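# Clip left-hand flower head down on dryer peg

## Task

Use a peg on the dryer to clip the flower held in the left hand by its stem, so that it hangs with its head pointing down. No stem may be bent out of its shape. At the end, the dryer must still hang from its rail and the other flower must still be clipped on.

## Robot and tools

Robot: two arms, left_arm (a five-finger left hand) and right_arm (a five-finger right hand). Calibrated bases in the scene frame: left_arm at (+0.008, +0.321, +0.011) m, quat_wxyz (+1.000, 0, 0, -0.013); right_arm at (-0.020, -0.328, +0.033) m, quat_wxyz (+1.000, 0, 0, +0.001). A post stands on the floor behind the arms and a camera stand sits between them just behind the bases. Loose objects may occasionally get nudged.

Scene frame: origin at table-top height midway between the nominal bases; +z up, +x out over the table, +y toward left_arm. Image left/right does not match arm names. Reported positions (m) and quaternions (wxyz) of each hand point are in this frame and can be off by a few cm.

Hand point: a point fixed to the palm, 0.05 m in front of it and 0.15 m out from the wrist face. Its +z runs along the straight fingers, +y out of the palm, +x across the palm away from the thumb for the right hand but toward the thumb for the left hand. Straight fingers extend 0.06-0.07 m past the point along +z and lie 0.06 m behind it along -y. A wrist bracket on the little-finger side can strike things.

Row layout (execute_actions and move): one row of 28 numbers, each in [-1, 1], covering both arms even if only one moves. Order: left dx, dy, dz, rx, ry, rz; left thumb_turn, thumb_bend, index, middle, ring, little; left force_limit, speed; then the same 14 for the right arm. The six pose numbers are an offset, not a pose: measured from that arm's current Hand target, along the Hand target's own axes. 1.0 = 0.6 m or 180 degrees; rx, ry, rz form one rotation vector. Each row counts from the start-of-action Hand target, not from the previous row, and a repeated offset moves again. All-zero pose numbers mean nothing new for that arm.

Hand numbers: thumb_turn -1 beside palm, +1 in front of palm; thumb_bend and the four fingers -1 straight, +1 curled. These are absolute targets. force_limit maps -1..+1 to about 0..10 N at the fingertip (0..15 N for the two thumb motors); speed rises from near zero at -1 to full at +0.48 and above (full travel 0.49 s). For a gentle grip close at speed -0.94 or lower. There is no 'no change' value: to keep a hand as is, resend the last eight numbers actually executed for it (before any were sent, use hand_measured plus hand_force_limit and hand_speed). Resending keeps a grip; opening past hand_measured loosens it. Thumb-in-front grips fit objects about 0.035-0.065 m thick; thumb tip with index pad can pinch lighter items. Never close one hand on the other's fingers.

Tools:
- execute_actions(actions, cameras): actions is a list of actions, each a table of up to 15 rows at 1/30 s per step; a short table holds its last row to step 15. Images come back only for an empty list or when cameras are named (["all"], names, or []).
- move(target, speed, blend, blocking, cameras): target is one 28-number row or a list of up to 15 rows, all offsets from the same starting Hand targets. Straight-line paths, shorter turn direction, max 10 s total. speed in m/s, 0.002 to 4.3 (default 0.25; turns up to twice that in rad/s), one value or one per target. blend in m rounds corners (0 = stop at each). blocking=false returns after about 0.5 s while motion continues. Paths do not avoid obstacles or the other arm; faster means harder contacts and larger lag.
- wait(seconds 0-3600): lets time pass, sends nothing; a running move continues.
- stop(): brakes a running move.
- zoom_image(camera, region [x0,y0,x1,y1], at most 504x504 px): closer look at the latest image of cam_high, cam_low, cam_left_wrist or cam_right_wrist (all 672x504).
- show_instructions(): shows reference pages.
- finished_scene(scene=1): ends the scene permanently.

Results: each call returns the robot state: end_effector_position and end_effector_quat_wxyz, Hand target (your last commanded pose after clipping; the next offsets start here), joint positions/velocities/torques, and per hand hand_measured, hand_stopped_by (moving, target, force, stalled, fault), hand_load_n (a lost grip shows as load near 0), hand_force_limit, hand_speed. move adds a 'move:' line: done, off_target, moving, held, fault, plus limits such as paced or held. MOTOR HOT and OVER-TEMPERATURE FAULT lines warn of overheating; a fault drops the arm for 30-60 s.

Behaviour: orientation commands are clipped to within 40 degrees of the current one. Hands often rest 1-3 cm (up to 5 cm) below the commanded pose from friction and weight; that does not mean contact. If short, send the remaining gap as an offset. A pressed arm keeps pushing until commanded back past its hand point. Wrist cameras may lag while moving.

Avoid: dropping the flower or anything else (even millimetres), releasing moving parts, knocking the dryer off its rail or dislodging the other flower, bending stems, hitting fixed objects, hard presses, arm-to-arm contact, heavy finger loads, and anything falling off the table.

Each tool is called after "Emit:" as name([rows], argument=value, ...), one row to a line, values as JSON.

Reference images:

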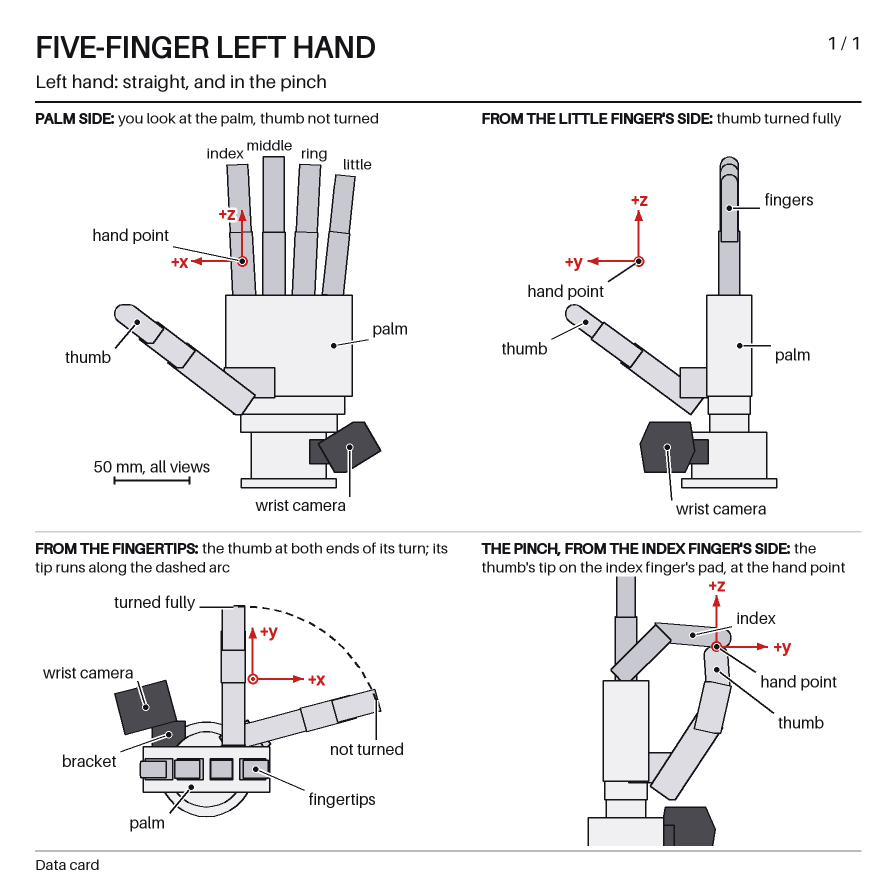

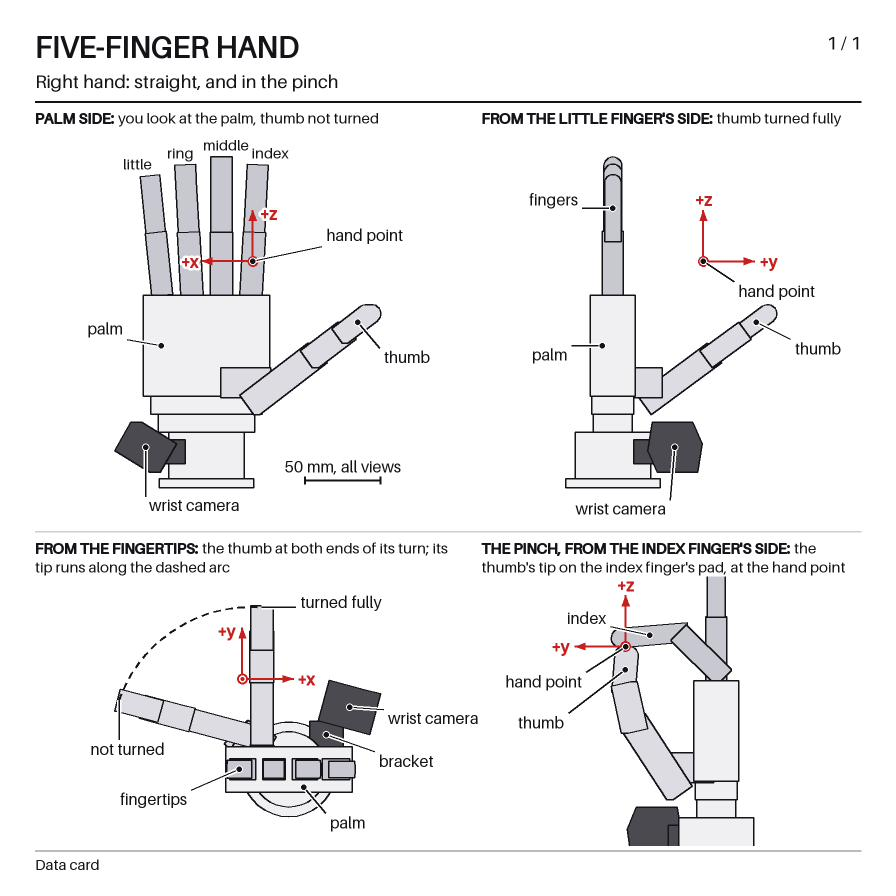

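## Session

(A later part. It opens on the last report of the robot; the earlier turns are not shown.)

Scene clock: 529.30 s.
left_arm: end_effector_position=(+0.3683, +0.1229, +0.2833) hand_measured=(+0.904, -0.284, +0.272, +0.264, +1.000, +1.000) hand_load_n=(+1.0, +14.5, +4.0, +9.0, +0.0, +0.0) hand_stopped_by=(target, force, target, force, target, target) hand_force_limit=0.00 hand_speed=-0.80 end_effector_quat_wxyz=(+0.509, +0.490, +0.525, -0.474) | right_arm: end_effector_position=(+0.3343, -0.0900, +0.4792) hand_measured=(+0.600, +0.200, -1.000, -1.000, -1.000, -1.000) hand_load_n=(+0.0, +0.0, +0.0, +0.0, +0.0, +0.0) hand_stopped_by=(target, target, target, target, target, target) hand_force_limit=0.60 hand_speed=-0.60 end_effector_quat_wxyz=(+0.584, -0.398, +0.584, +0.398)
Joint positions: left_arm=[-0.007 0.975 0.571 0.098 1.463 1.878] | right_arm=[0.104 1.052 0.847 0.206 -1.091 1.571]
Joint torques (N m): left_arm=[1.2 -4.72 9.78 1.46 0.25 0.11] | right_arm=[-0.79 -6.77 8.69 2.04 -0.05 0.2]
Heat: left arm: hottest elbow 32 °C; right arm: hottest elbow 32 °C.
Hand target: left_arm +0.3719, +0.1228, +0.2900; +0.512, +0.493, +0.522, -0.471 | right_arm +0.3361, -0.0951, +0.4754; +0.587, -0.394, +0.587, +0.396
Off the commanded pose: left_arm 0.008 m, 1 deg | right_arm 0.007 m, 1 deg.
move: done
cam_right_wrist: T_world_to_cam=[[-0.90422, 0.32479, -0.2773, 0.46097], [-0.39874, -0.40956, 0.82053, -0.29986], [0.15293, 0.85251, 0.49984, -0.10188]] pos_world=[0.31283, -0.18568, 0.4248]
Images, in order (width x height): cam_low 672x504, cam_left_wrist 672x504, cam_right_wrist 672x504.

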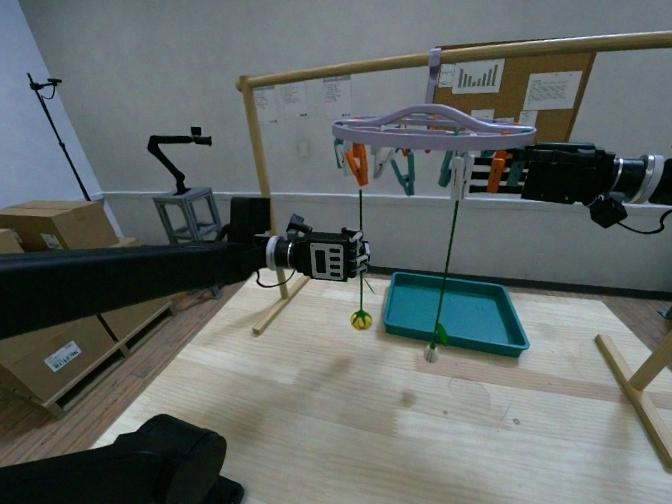

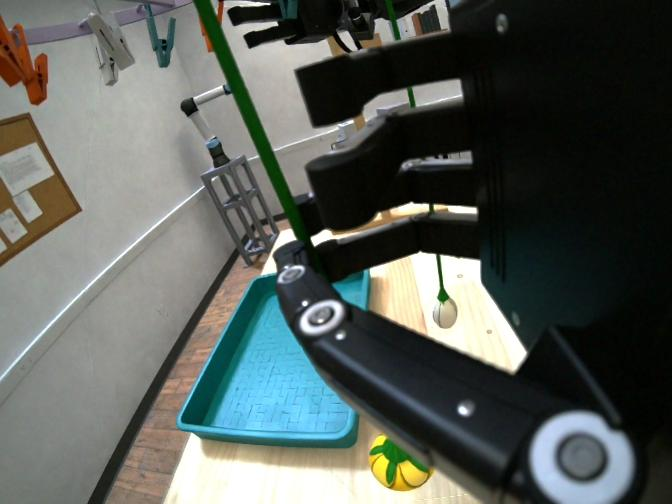

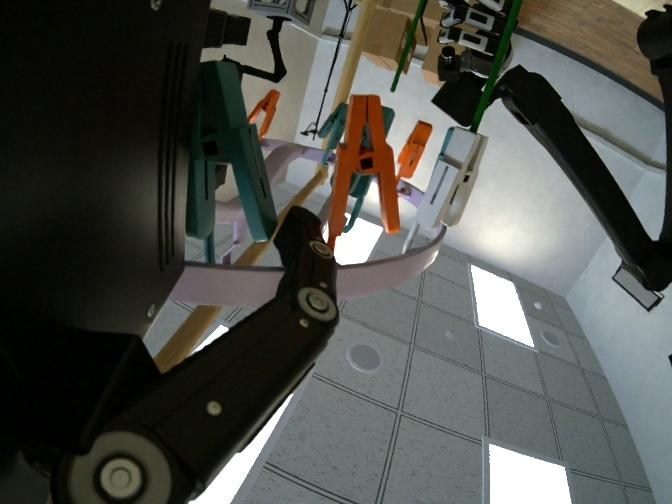

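Emit:
move(target=[0,0,0,0,0,0,0.904,-0.284,0.272,0.264,1.0,1.0,0.0,-0.8,0,0,-0.006,0,0,0,0.6,0.2,-1.0,-1.0,-1.0,-1.0,0.6,-0.6], speed=0.04, cameras=["cam_low","cam_right_wrist"])

Emit:
zoom_image(camera="cam_low", region=[500, 140, 550, 190])

Scene clock: 530.63 s.
left_arm: end_effector_position=(+0.3683, +0.1229, +0.2833) hand_measured=(+0.904, -0.284, +0.272, +0.264, +1.000, +1.000) hand_load_n=(+0.5, +14.5, +4.5, +9.0, +0.0, +0.0) hand_stopped_by=(target, force, target, force, target, target) hand_force_limit=0.00 hand_speed=-0.80 end_effector_quat_wxyz=(+0.509, +0.490, +0.525, -0.474) | right_arm: end_effector_position=(+0.3345, -0.0934, +0.4774) hand_measured=(+0.600, +0.200, -1.000, -1.000, -1.000, -1.000) hand_load_n=(-0.5, +0.0, +0.0, +0.0, +0.0, +0.0) hand_stopped_by=(target, target, target, target, target, target) hand_force_limit=0.60 hand_speed=-0.60 end_effector_quat_wxyz=(+0.583, -0.397, +0.585, +0.399)
Joint positions: left_arm=[-0.007 0.975 0.571 0.098 1.463 1.878] | right_arm=[0.094 1.052 0.843 0.206 -1.101 1.571]
Joint torques (N m): left_arm=[1.2 -4.72 9.8 1.44 0.25 0.11] | right_arm=[-0.67 -7.71 8.75 2.03 -0.05 0.22]
Heat: left arm: hottest elbow 32 °C; right arm: hottest elbow 32 °C.
Hand target: left_arm +0.3719, +0.1228, +0.2900; +0.512, +0.493, +0.522, -0.471 | right_arm +0.3348, -0.0985, +0.4755; +0.587, -0.394, +0.586, +0.396
Off the commanded pose: left_arm 0.008 m, 1 deg | right_arm 0.005 m, 1 deg.
move: done
cam_right_wrist: T_world_to_cam=[[-0.90513, 0.32502, -0.27404, 0.46047], [-0.39582, -0.4091, 0.82217, -0.30142], [0.15511, 0.85264, 0.49894, -0.0984]] pos_world=[0.31274, -0.18908, 0.4231]

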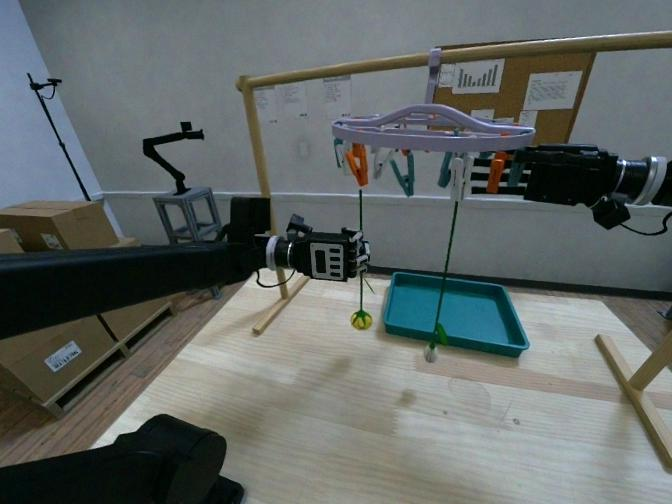

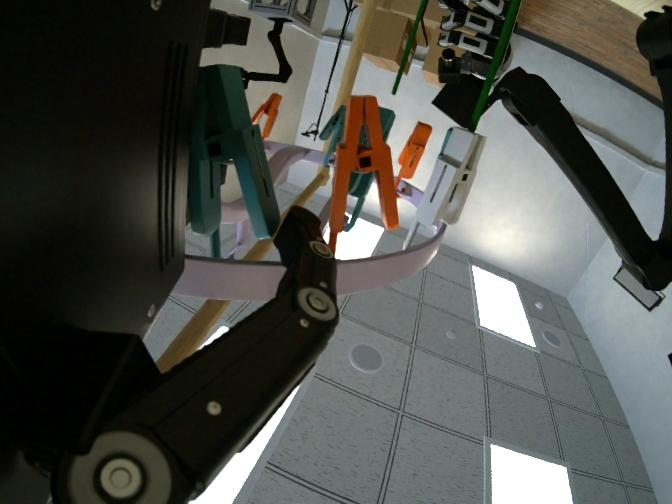

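Scaled by 10.080 from the camera's image (finer frame: 960x720).

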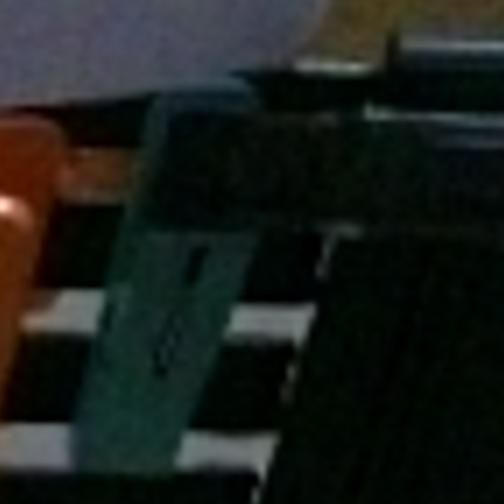

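Emit:
move(target=[0,0,0,0,0,0,0.904,-0.284,0.272,0.264,1.0,1.0,0.0,-0.8,0,0,0,0,0,0,0.6,0.33,-1.0,-1.0,-1.0,-1.0,0.8,-0.5], speed=0.04, cameras=["cam_low","cam_right_wrist","cam_left_wrist"])

Emit:
zoom_image(camera="cam_low", region=[500, 140, 550, 190])

Emit:
zoom_image(camera="cam_right_wrist", region=[180, 60, 460, 270])

Emit:
zoom_image(camera="cam_left_wrist", region=[250, 0, 320, 40])

Scene clock: 531.87 s.
left_arm: end_effector_position=(+0.3683, +0.1229, +0.2833) hand_measured=(+0.904, -0.284, +0.272, +0.264, +1.000, +1.000) hand_load_n=(+1.0, +15.0, +4.5, +9.0, +0.0, +0.0) hand_stopped_by=(target, force, target, force, target, target) hand_force_limit=0.00 hand_speed=-0.80 end_effector_quat_wxyz=(+0.509, +0.490, +0.525, -0.474) | right_arm: end_effector_position=(+0.3344, -0.0934, +0.4774) hand_measured=(+0.600, +0.322, -1.000, -1.000, -1.000, -1.000) hand_load_n=(+2.5, +15.0, +0.0, +0.0, +0.5, +0.0) hand_stopped_by=(target, force, target, target, target, target) hand_force_limit=0.80 hand_speed=-0.50 end_effector_quat_wxyz=(+0.583, -0.398, +0.585, +0.399)
Joint positions: left_arm=[-0.007 0.975 0.571 0.098 1.463 1.878] | right_arm=[0.094 1.052 0.843 0.206 -1.102 1.571]
Joint torques (N m): left_arm=[1.2 -4.72 9.78 1.46 0.25 0.11] | right_arm=[-0.91 -7.3 8.72 1.98 -0.03 0.2]
Heat: left arm: hottest elbow 32 °C; right arm: hottest elbow 32 °C.
Hand target: left_arm +0.3719, +0.1228, +0.2900; +0.512, +0.493, +0.522, -0.471 | right_arm +0.3348, -0.0985, +0.4755; +0.587, -0.394, +0.586, +0.396
Off the commanded pose: left_arm 0.008 m, 1 deg | right_arm 0.005 m, 1 deg.
move: done
cam_right_wrist: T_world_to_cam=[[-0.90536, 0.32438, -0.27403, 0.46041], [-0.39552, -0.40938, 0.82217, -0.30157], [0.15451, 0.85275, 0.49894, -0.09819]] pos_world=[0.31273, -0.18908, 0.4231]
Images, in order (width x height): cam_low 672x504, cam_left_wrist 672x504, cam_right_wrist 672x504.

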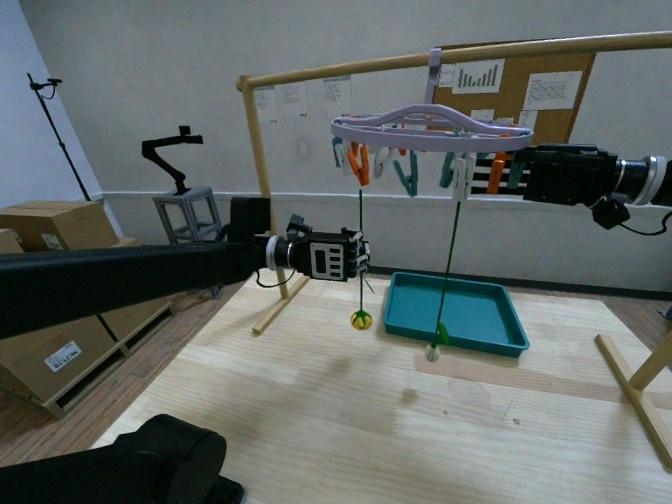

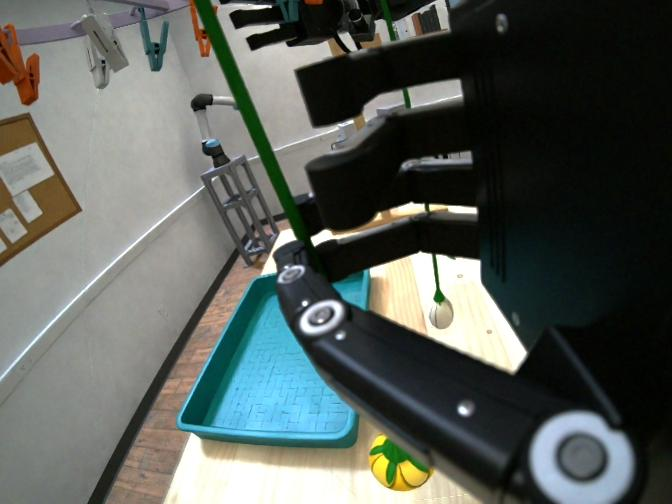

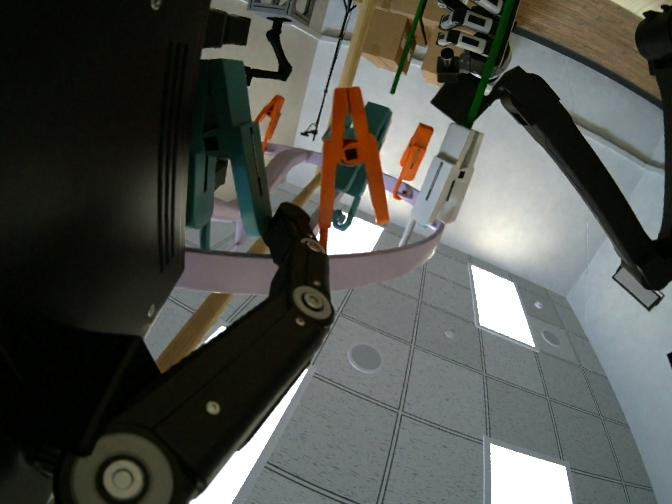

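Scaled by 10.080 from the camera's image (finer frame: 960x720).

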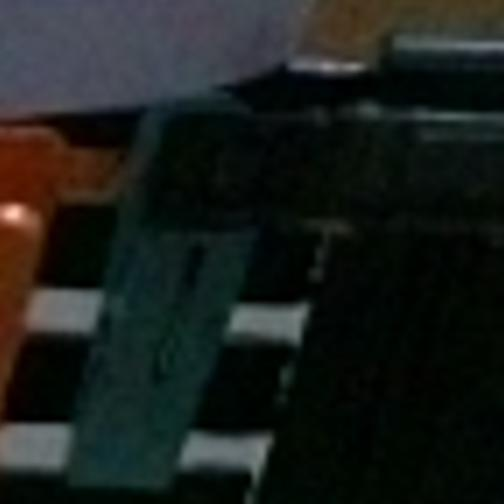

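Scaled by 1.800 from the camera's image (finer frame: 960x720).

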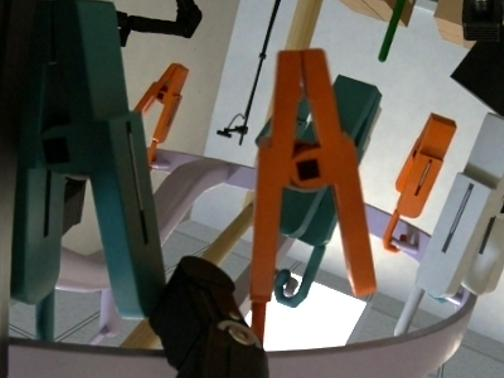

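Scaled by 7.200 from the camera's image (finer frame: 960x720).

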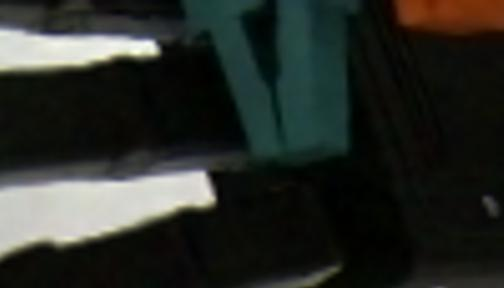

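Emit:
move(target=[0,0,0,0,0,0,0.904,-0.284,0.272,0.264,1.0,1.0,0.0,-0.8,0,0,0,0,0,0,0.6,0.5,-1.0,-1.0,-1.0,-1.0,1.0,-0.4], speed=0.04, cameras=["cam_low","cam_right_wrist","cam_left_wrist"])

Emit:
zoom_image(camera="cam_low", region=[500, 140, 550, 190])

Emit:
zoom_image(camera="cam_right_wrist", region=[180, 60, 460, 270])

Emit:
zoom_image(camera="cam_left_wrist", region=[250, 0, 320, 40])

Scene clock: 533.20 s.
left_arm: end_effector_position=(+0.3683, +0.1229, +0.2833) hand_measured=(+0.904, -0.284, +0.272, +0.264, +1.000, +1.000) hand_load_n=(+0.5, +15.0, +4.5, +9.0, +0.0, +0.5) hand_stopped_by=(target, force, target, force, target, target) hand_force_limit=0.00 hand_speed=-0.80 end_effector_quat_wxyz=(+0.509, +0.490, +0.525, -0.474) | right_arm: end_effector_position=(+0.3344, -0.0934, +0.4774) hand_measured=(+0.600, +0.322, -1.000, -1.000, -1.000, -1.000) hand_load_n=(+2.5, +15.0, +0.0, +0.0, +0.0, +0.0) hand_stopped_by=(target, force, target, target, target, target) hand_force_limit=1.00 hand_speed=-0.40 end_effector_quat_wxyz=(+0.583, -0.398, +0.585, +0.399)
Joint positions: left_arm=[-0.007 0.975 0.571 0.098 1.463 1.878] | right_arm=[0.094 1.052 0.843 0.206 -1.102 1.571]
Joint torques (N m): left_arm=[1.2 -4.72 9.78 1.44 0.25 0.11] | right_arm=[-1.08 -7.41 8.72 2 -0.04 0.21]
Heat: left arm: hottest elbow 32 °C; right arm: hottest elbow 32 °C.
Hand target: left_arm +0.3719, +0.1228, +0.2900; +0.512, +0.493, +0.522, -0.471 | right_arm +0.3348, -0.0985, +0.4755; +0.587, -0.394, +0.586, +0.396
Off the commanded pose: left_arm 0.008 m, 1 deg | right_arm 0.005 m, 1 deg.
move: done
cam_right_wrist: T_world_to_cam=[[-0.90536, 0.32438, -0.27403, 0.46041], [-0.39552, -0.40938, 0.82217, -0.30157], [0.15451, 0.85275, 0.49894, -0.09819]] pos_world=[0.31273, -0.18908, 0.4231]
Images, in order (width x height): cam_low 672x504, cam_left_wrist 672x504, cam_right_wrist 672x504.

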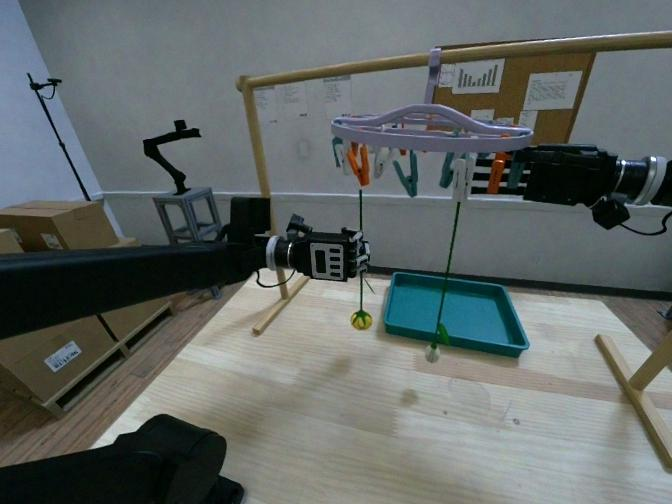

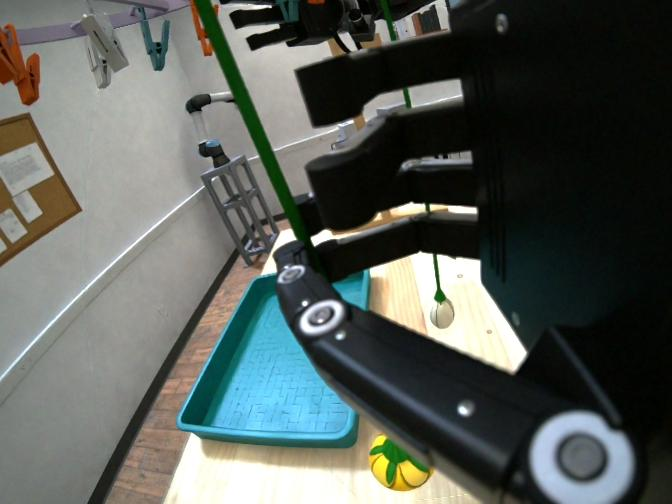

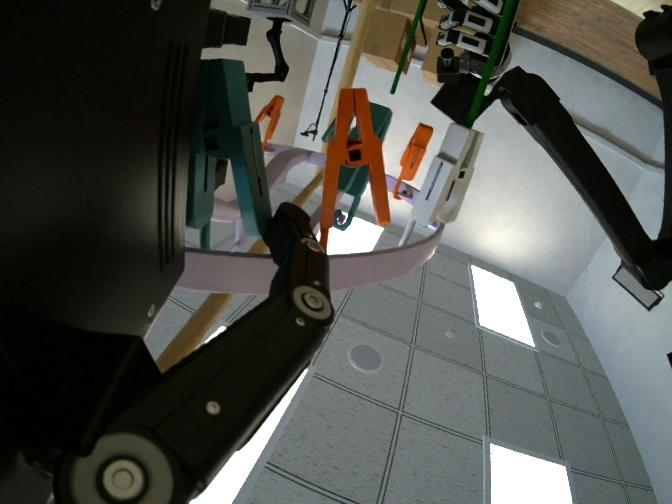

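Scaled by 10.080 from the camera's image (finer frame: 960x720).

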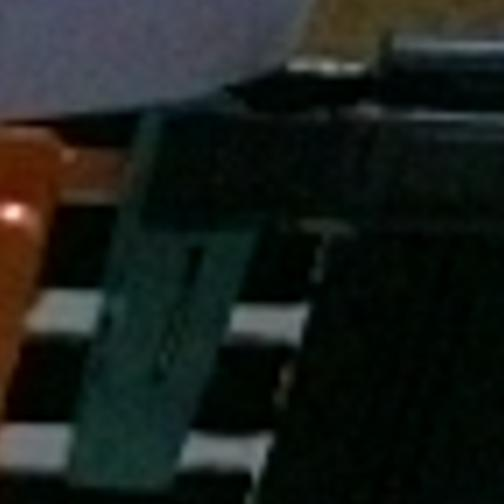

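Scaled by 1.800 from the camera's image (finer frame: 960x720).

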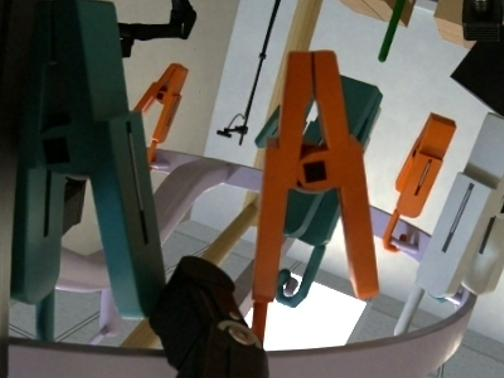

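Scaled by 7.200 from the camera's image (finer frame: 960x720).

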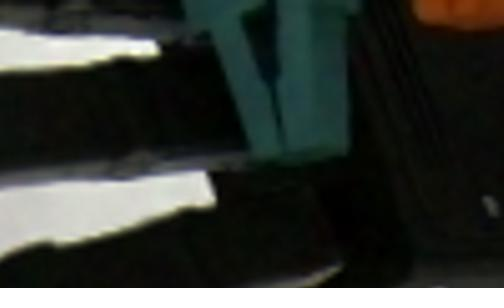

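Emit:
move([
  [0,0,0,0,0,0,0.904,-0.284,0.272,0.264,1.0,1.0,0.0,-0.8,0,0,0,0,0,0,0.6,0.26,-1.0,-1.0,-1.0,-1.0,1.0,-0.4],
  [0,0,0,0,0,0,0.904,-0.284,0.272,0.264,1.0,1.0,0.0,-0.8,0,0,0,0,0,0,0.6,0.5,-1.0,-1.0,-1.0,-1.0,1.0,-0.2],
], speed=0.04, cameras=["cam_low","cam_right_wrist","cam_left_wrist"])

Emit:
zoom_image(camera="cam_right_wrist", region=[180, 60, 460, 270])

Emit:
zoom_image(camera="cam_left_wrist", region=[250, 0, 320, 40])

Scene clock: 536.37 s.
left_arm: end_effector_position=(+0.3683, +0.1229, +0.2833) hand_measured=(+0.904, -0.284, +0.272, +0.264, +1.000, +1.000) hand_load_n=(+0.5, +14.5, +4.5, +9.0, +0.0, +0.0) hand_stopped_by=(target, force, target, force, target, target) hand_force_limit=0.00 hand_speed=-0.80 end_effector_quat_wxyz=(+0.509, +0.490, +0.525, -0.474) | right_arm: end_effector_position=(+0.3344, -0.0934, +0.4774) hand_measured=(+0.600, +0.324, -1.000, -1.000, -1.000, -1.000) hand_load_n=(+2.5, +15.5, +0.0, +0.0, +0.0, +0.0) hand_stopped_by=(target, force, target, target, target, target) hand_force_limit=1.00 hand_speed=-0.20 end_effector_quat_wxyz=(+0.583, -0.398, +0.585, +0.399)
Joint positions: left_arm=[-0.007 0.975 0.571 0.098 1.463 1.878] | right_arm=[0.094 1.052 0.843 0.206 -1.102 1.571]
Joint torques (N m): left_arm=[1.2 -4.72 9.8 1.46 0.25 0.11] | right_arm=[-0.85 -7.65 8.73 1.95 -0.01 0.22]
Heat: left arm: hottest elbow 32 °C; right arm: hottest elbow 32 °C.
Hand target: left_arm +0.3719, +0.1228, +0.2900; +0.512, +0.493, +0.522, -0.471 | right_arm +0.3348, -0.0985, +0.4755; +0.587, -0.394, +0.586, +0.396
Off the commanded pose: left_arm 0.008 m, 1 deg | right_arm 0.005 m, 1 deg.
move: done
cam_right_wrist: T_world_to_cam=[[-0.90536, 0.32438, -0.27403, 0.46041], [-0.39552, -0.40938, 0.82217, -0.30157], [0.15451, 0.85275, 0.49894, -0.09819]] pos_world=[0.31273, -0.18908, 0.4231]
Images, in order (width x height): cam_low 672x504, cam_left_wrist 672x504, cam_right_wrist 672x504.

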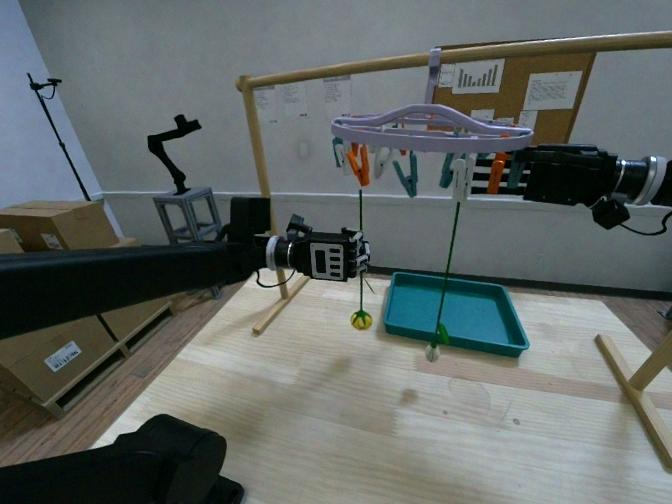

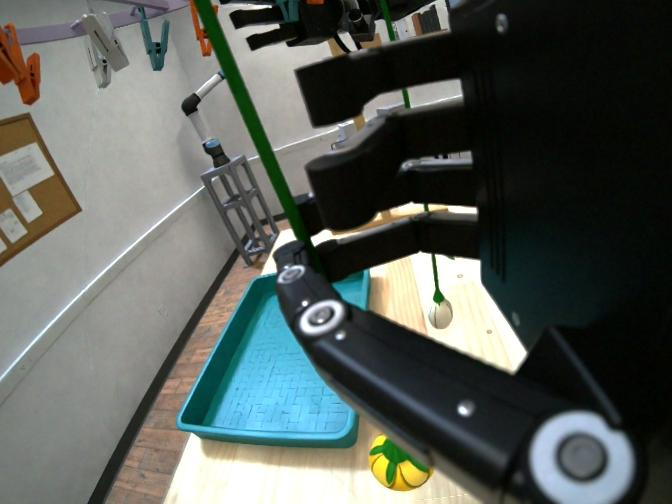

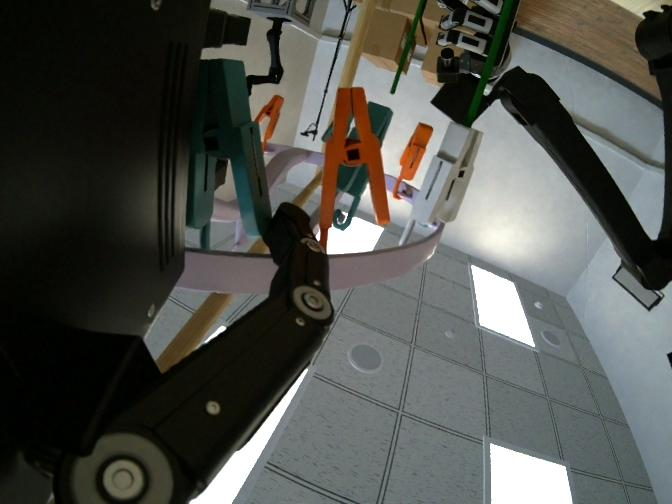

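Scaled by 1.800 from the camera's image (finer frame: 960x720).

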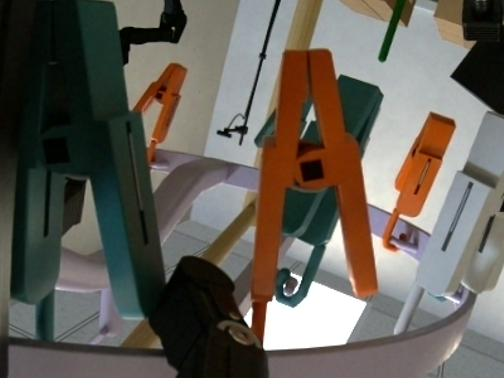

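Scaled by 7.200 from the camera's image (finer frame: 960x720).

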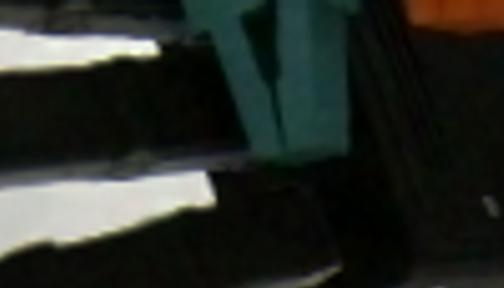

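Emit:
move([
  [0,0,0,0,0,0,0.904,-0.284,0.272,0.264,1.0,1.0,0.0,-0.8,0,0,0,0,0,0,0.6,0.15,-1.0,-1.0,-1.0,-1.0,1.0,-0.4],
  [0,0,0,0,0,0,0.904,-0.284,0.272,0.264,1.0,1.0,0.0,-0.8,0,0,0,0,0,0,0.33,0.15,-1.0,-1.0,-1.0,-1.0,1.0,-0.4],
], speed=0.04, cameras=["cam_low","cam_right_wrist","cam_left_wrist"])

Emit:
zoom_image(camera="cam_low", region=[500, 140, 550, 190])

Emit:
zoom_image(camera="cam_right_wrist", region=[180, 60, 460, 270])

Scene clock: 540.60 s.
left_arm: end_effector_position=(+0.3683, +0.1229, +0.2833) hand_measured=(+0.904, -0.284, +0.272, +0.264, +1.000, +1.000) hand_load_n=(+1.0, +15.0, +4.5, +9.0, +0.0, +0.0) hand_stopped_by=(target, force, target, force, target, target) hand_force_limit=0.00 hand_speed=-0.80 end_effector_quat_wxyz=(+0.509, +0.490, +0.525, -0.474) | right_arm: end_effector_position=(+0.3344, -0.0934, +0.4774) hand_measured=(+0.330, +0.150, -1.000, -1.000, -1.000, -1.000) hand_load_n=(+0.0, +0.0, +0.0, +0.0, +0.0, +0.0) hand_stopped_by=(target, target, target, target, target, target) hand_force_limit=1.00 hand_speed=-0.40 end_effector_quat_wxyz=(+0.583, -0.398, +0.585, +0.399)
Joint positions: left_arm=[-0.007 0.975 0.571 0.098 1.463 1.878] | right_arm=[0.094 1.052 0.843 0.206 -1.102 1.571]
Joint torques (N m): left_arm=[1.2 -4.72 9.78 1.46 0.25 0.11] | right_arm=[-0.56 -7.65 8.72 1.95 -0.04 0.21]
Heat: left arm: hottest elbow 32 °C; right arm: hottest elbow 31 °C.
Hand target: left_arm +0.3719, +0.1228, +0.2900; +0.512, +0.493, +0.522, -0.471 | right_arm +0.3348, -0.0985, +0.4755; +0.587, -0.394, +0.586, +0.396
Off the commanded pose: left_arm 0.008 m, 1 deg | right_arm 0.005 m, 1 deg.
move: done
cam_right_wrist: T_world_to_cam=[[-0.90536, 0.32438, -0.27403, 0.46041], [-0.39552, -0.40938, 0.82217, -0.30157], [0.15451, 0.85275, 0.49894, -0.09819]] pos_world=[0.31273, -0.18908, 0.4231]
Images, in order (width x height): cam_low 672x504, cam_left_wrist 672x504, cam_right_wrist 672x504.

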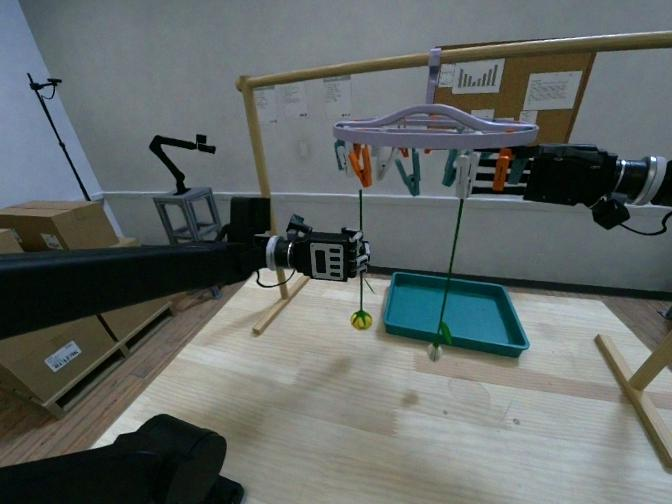

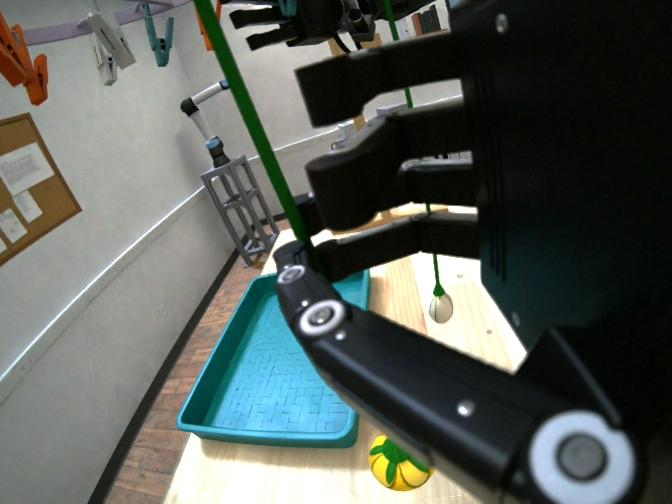

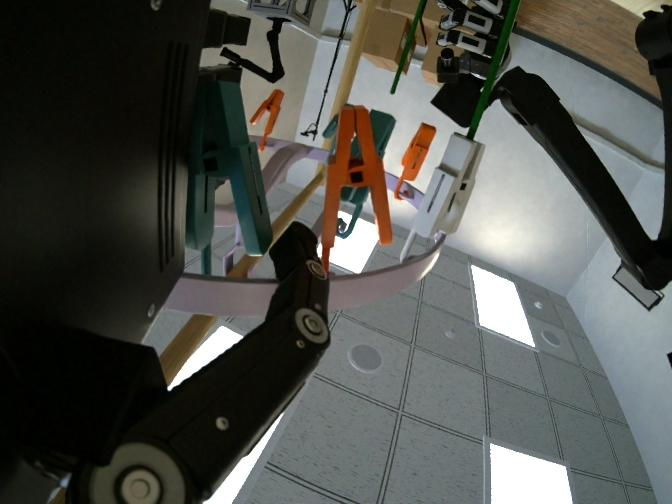

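Scaled by 10.080 from the camera's image (finer frame: 960x720).

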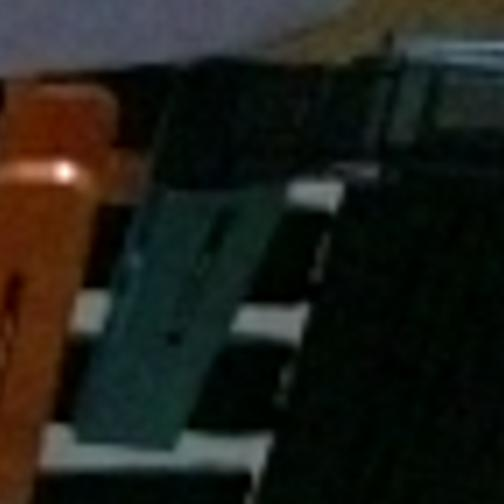

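Scaled by 1.800 from the camera's image (finer frame: 960x720).

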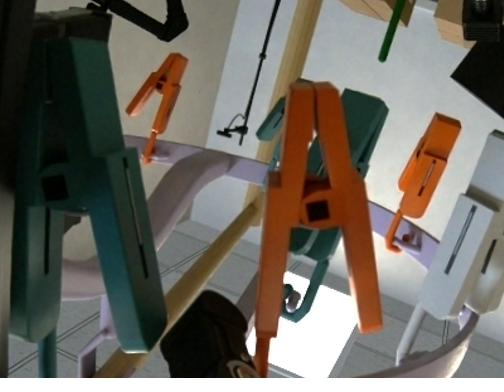

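Emit:
move([
  [0,0,0,0,0,0,0.904,-0.284,0.272,0.264,1.0,1.0,0.0,-0.8,0,0,0,0,0,0,0.7,0.1,-1.0,-1.0,-1.0,-1.0,0.6,-0.4],
  [0,0,0,0,0,0,0.904,-0.284,0.272,0.264,1.0,1.0,0.0,-0.8,0.0,-0.002,-0.02,0,0,0,0.95,-0.3,-1.0,-1.0,-1.0,-1.0,0.6,-0.4],
], speed=0.04, cameras=["cam_low","cam_right_wrist","cam_left_wrist"])

Emit:
zoom_image(camera="cam_low", region=[440, 110, 600, 210])

Emit:
zoom_image(camera="cam_right_wrist", region=[180, 60, 460, 270])

Scene clock: 553.67 s.
left_arm: end_effector_position=(+0.3683, +0.1229, +0.2833) hand_measured=(+0.904, -0.284, +0.272, +0.264, +1.000, +1.000) hand_load_n=(+0.5, +15.0, +4.5, +9.0, +0.0, +0.0) hand_stopped_by=(target, force, target, force, target, target) hand_force_limit=0.00 hand_speed=-0.80 end_effector_quat_wxyz=(+0.509, +0.490, +0.525, -0.474) | right_arm: end_effector_position=(+0.3323, -0.1051, +0.4766) hand_measured=(+0.950, -0.300, -1.000, -1.000, -1.000, -1.000) hand_load_n=(+0.0, +0.0, +0.0, +0.0, +0.0, +0.0) hand_stopped_by=(target, target, target, target, target, target) hand_force_limit=0.60 hand_speed=-0.40 end_effector_quat_wxyz=(+0.584, -0.397, +0.585, +0.398)
Joint positions: left_arm=[-0.007 0.975 0.571 0.098 1.463 1.878] | right_arm=[0.06 1.044 0.835 0.206 -1.134 1.571]
Joint torques (N m): left_arm=[1.14 -4.72 9.78 1.46 0.25 0.11] | right_arm=[-0.62 -8 8.72 1.83 -0.04 0.24]
Heat: left arm: hottest elbow 32 °C; right arm: hottest elbow 30 °C.
Hand target: left_arm +0.3719, +0.1228, +0.2900; +0.512, +0.493, +0.522, -0.471 | right_arm +0.3314, -0.1101, +0.4754; +0.587, -0.394, +0.587, +0.395
Off the commanded pose: left_arm 0.008 m, 1 deg | right_arm 0.005 m, 1 deg.
move: done
cam_right_wrist: T_world_to_cam=[[-0.90481, 0.32544, -0.27461, 0.46238], [-0.39656, -0.40907, 0.82183, -0.306], [0.15512, 0.8525, 0.49919, -0.08783]] pos_world=[0.31064, -0.20078, 0.4223]
Images, in order (width x height): cam_low 672x504, cam_left_wrist 672x504, cam_right_wrist 672x504.

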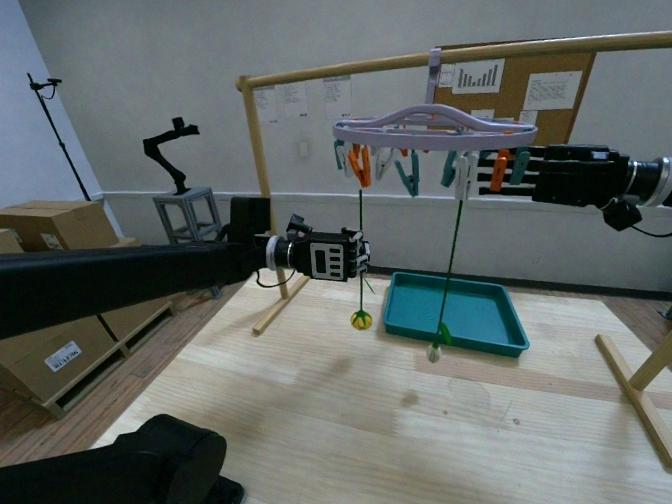

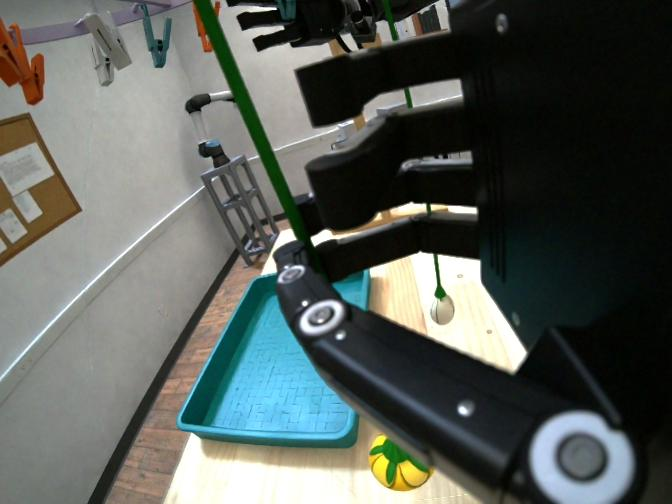

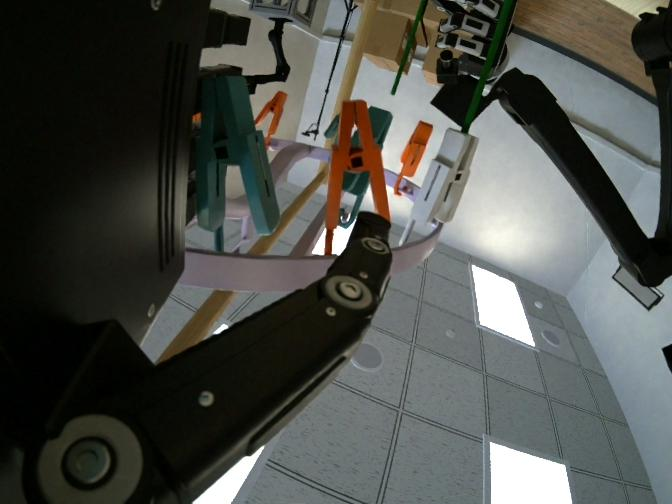

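Scaled by 3.150 from the camera's image (finer frame: 960x720).

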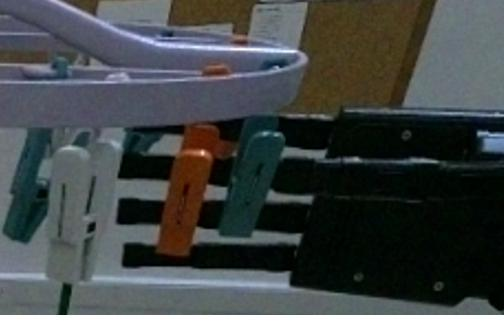

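Scaled by 1.800 from the camera's image (finer frame: 960x720).

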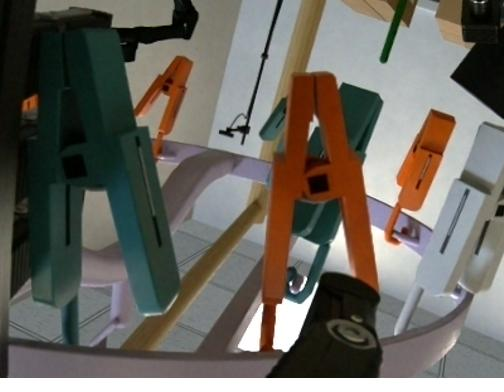

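Emit:
move([
  [0,0,0,0,0,0,0.904,-0.284,0.272,0.264,1.0,1.0,0.0,-0.8,0.0108,-0.0138,0.0,0,0,0,0.8,-0.5,-1.0,-1.0,-1.0,-1.0,0.6,-0.4],
], speed=0.04, cameras=["cam_low","cam_right_wrist","cam_left_wrist"])

Emit:
zoom_image(camera="cam_low", region=[440, 110, 600, 210])

Emit:
zoom_image(camera="cam_right_wrist", region=[180, 60, 460, 270])

Scene clock: 561.83 s.
left_arm: end_effector_position=(+0.3683, +0.1229, +0.2833) hand_measured=(+0.904, -0.284, +0.272, +0.264, +1.000, +1.000) hand_load_n=(+0.5, +15.0, +4.5, +9.0, +0.5, +0.0) hand_stopped_by=(target, force, target, force, target, target) hand_force_limit=0.00 hand_speed=-0.80 end_effector_quat_wxyz=(+0.509, +0.490, +0.525, -0.474) | right_arm: end_effector_position=(+0.3319, -0.1087, +0.4785) hand_measured=(+0.800, -0.500, -1.000, -1.000, -1.000, -1.000) hand_load_n=(-0.5, +0.0, +0.0, +0.0, +0.0, +0.0) hand_stopped_by=(target, target, target, target, target, target) hand_force_limit=0.60 hand_speed=-0.40 end_effector_quat_wxyz=(+0.589, -0.401, +0.579, +0.395)
Joint positions: left_arm=[-0.007 0.975 0.571 0.098 1.463 1.878] | right_arm=[0.05 1.044 0.835 0.225 -1.145 1.571]
Joint torques (N m): left_arm=[1.2 -4.72 9.78 1.46 0.25 0.11] | right_arm=[-0.67 -5.6 8.66 2.09 -0.04 0.23]
Heat: left arm: hottest elbow 32 °C; right arm: hottest elbow 30 °C.
Hand target: left_arm +0.3719, +0.1228, +0.2900; +0.512, +0.493, +0.522, -0.471 | right_arm +0.3390, -0.1132, +0.4689; +0.587, -0.394, +0.587, +0.395
Off the commanded pose: left_arm 0.008 m, 1 deg | right_arm 0.013 m, 1 deg.
move: off_target (right_arm)
cam_right_wrist: T_world_to_cam=[[-0.89943, 0.32569, -0.29148, 0.46993], [-0.41213, -0.40989, 0.81372, -0.30024], [0.14555, 0.85201, 0.50289, -0.08432]] pos_world=[0.31121, -0.20428, 0.42369]
Images, in order (width x height): cam_low 672x504, cam_left_wrist 672x504, cam_right_wrist 672x504.

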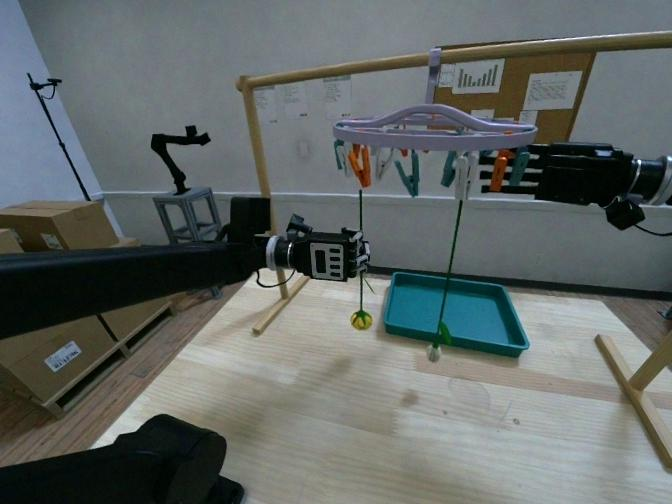

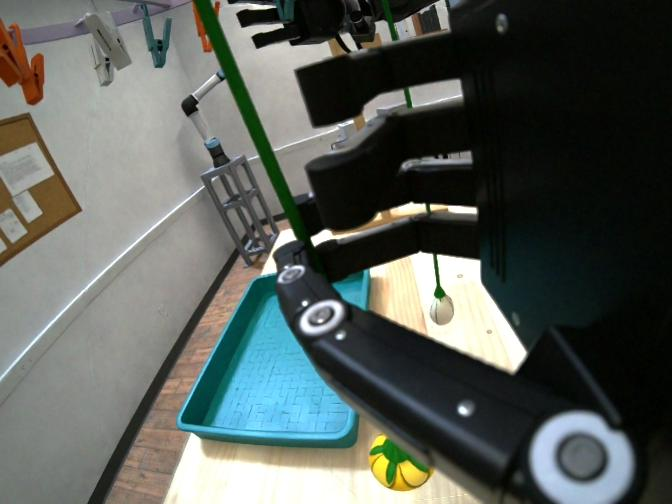

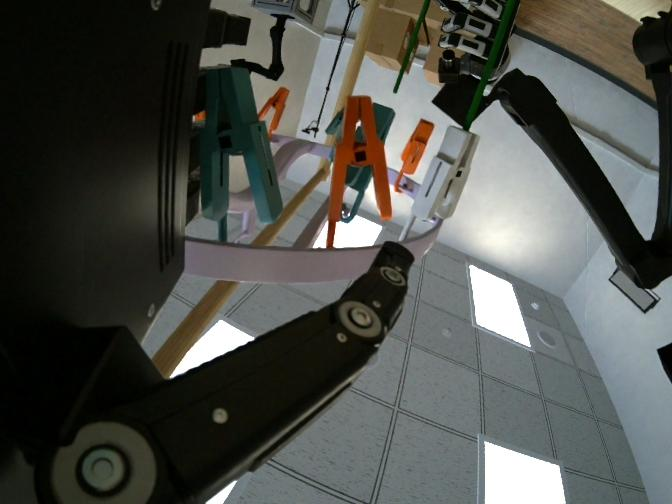

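Scaled by 3.150 from the camera's image (finer frame: 960x720).

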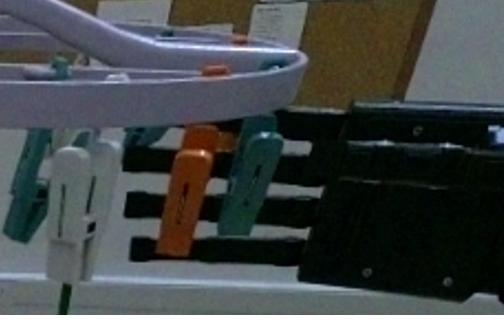

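Scaled by 1.800 from the camera's image (finer frame: 960x720).

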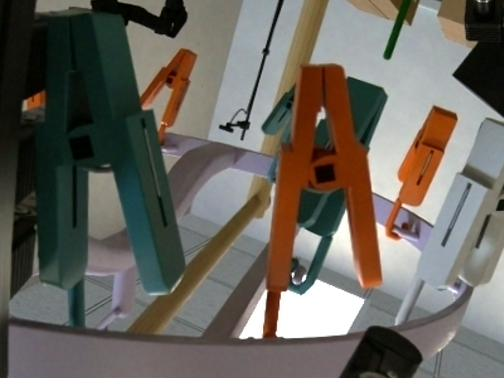

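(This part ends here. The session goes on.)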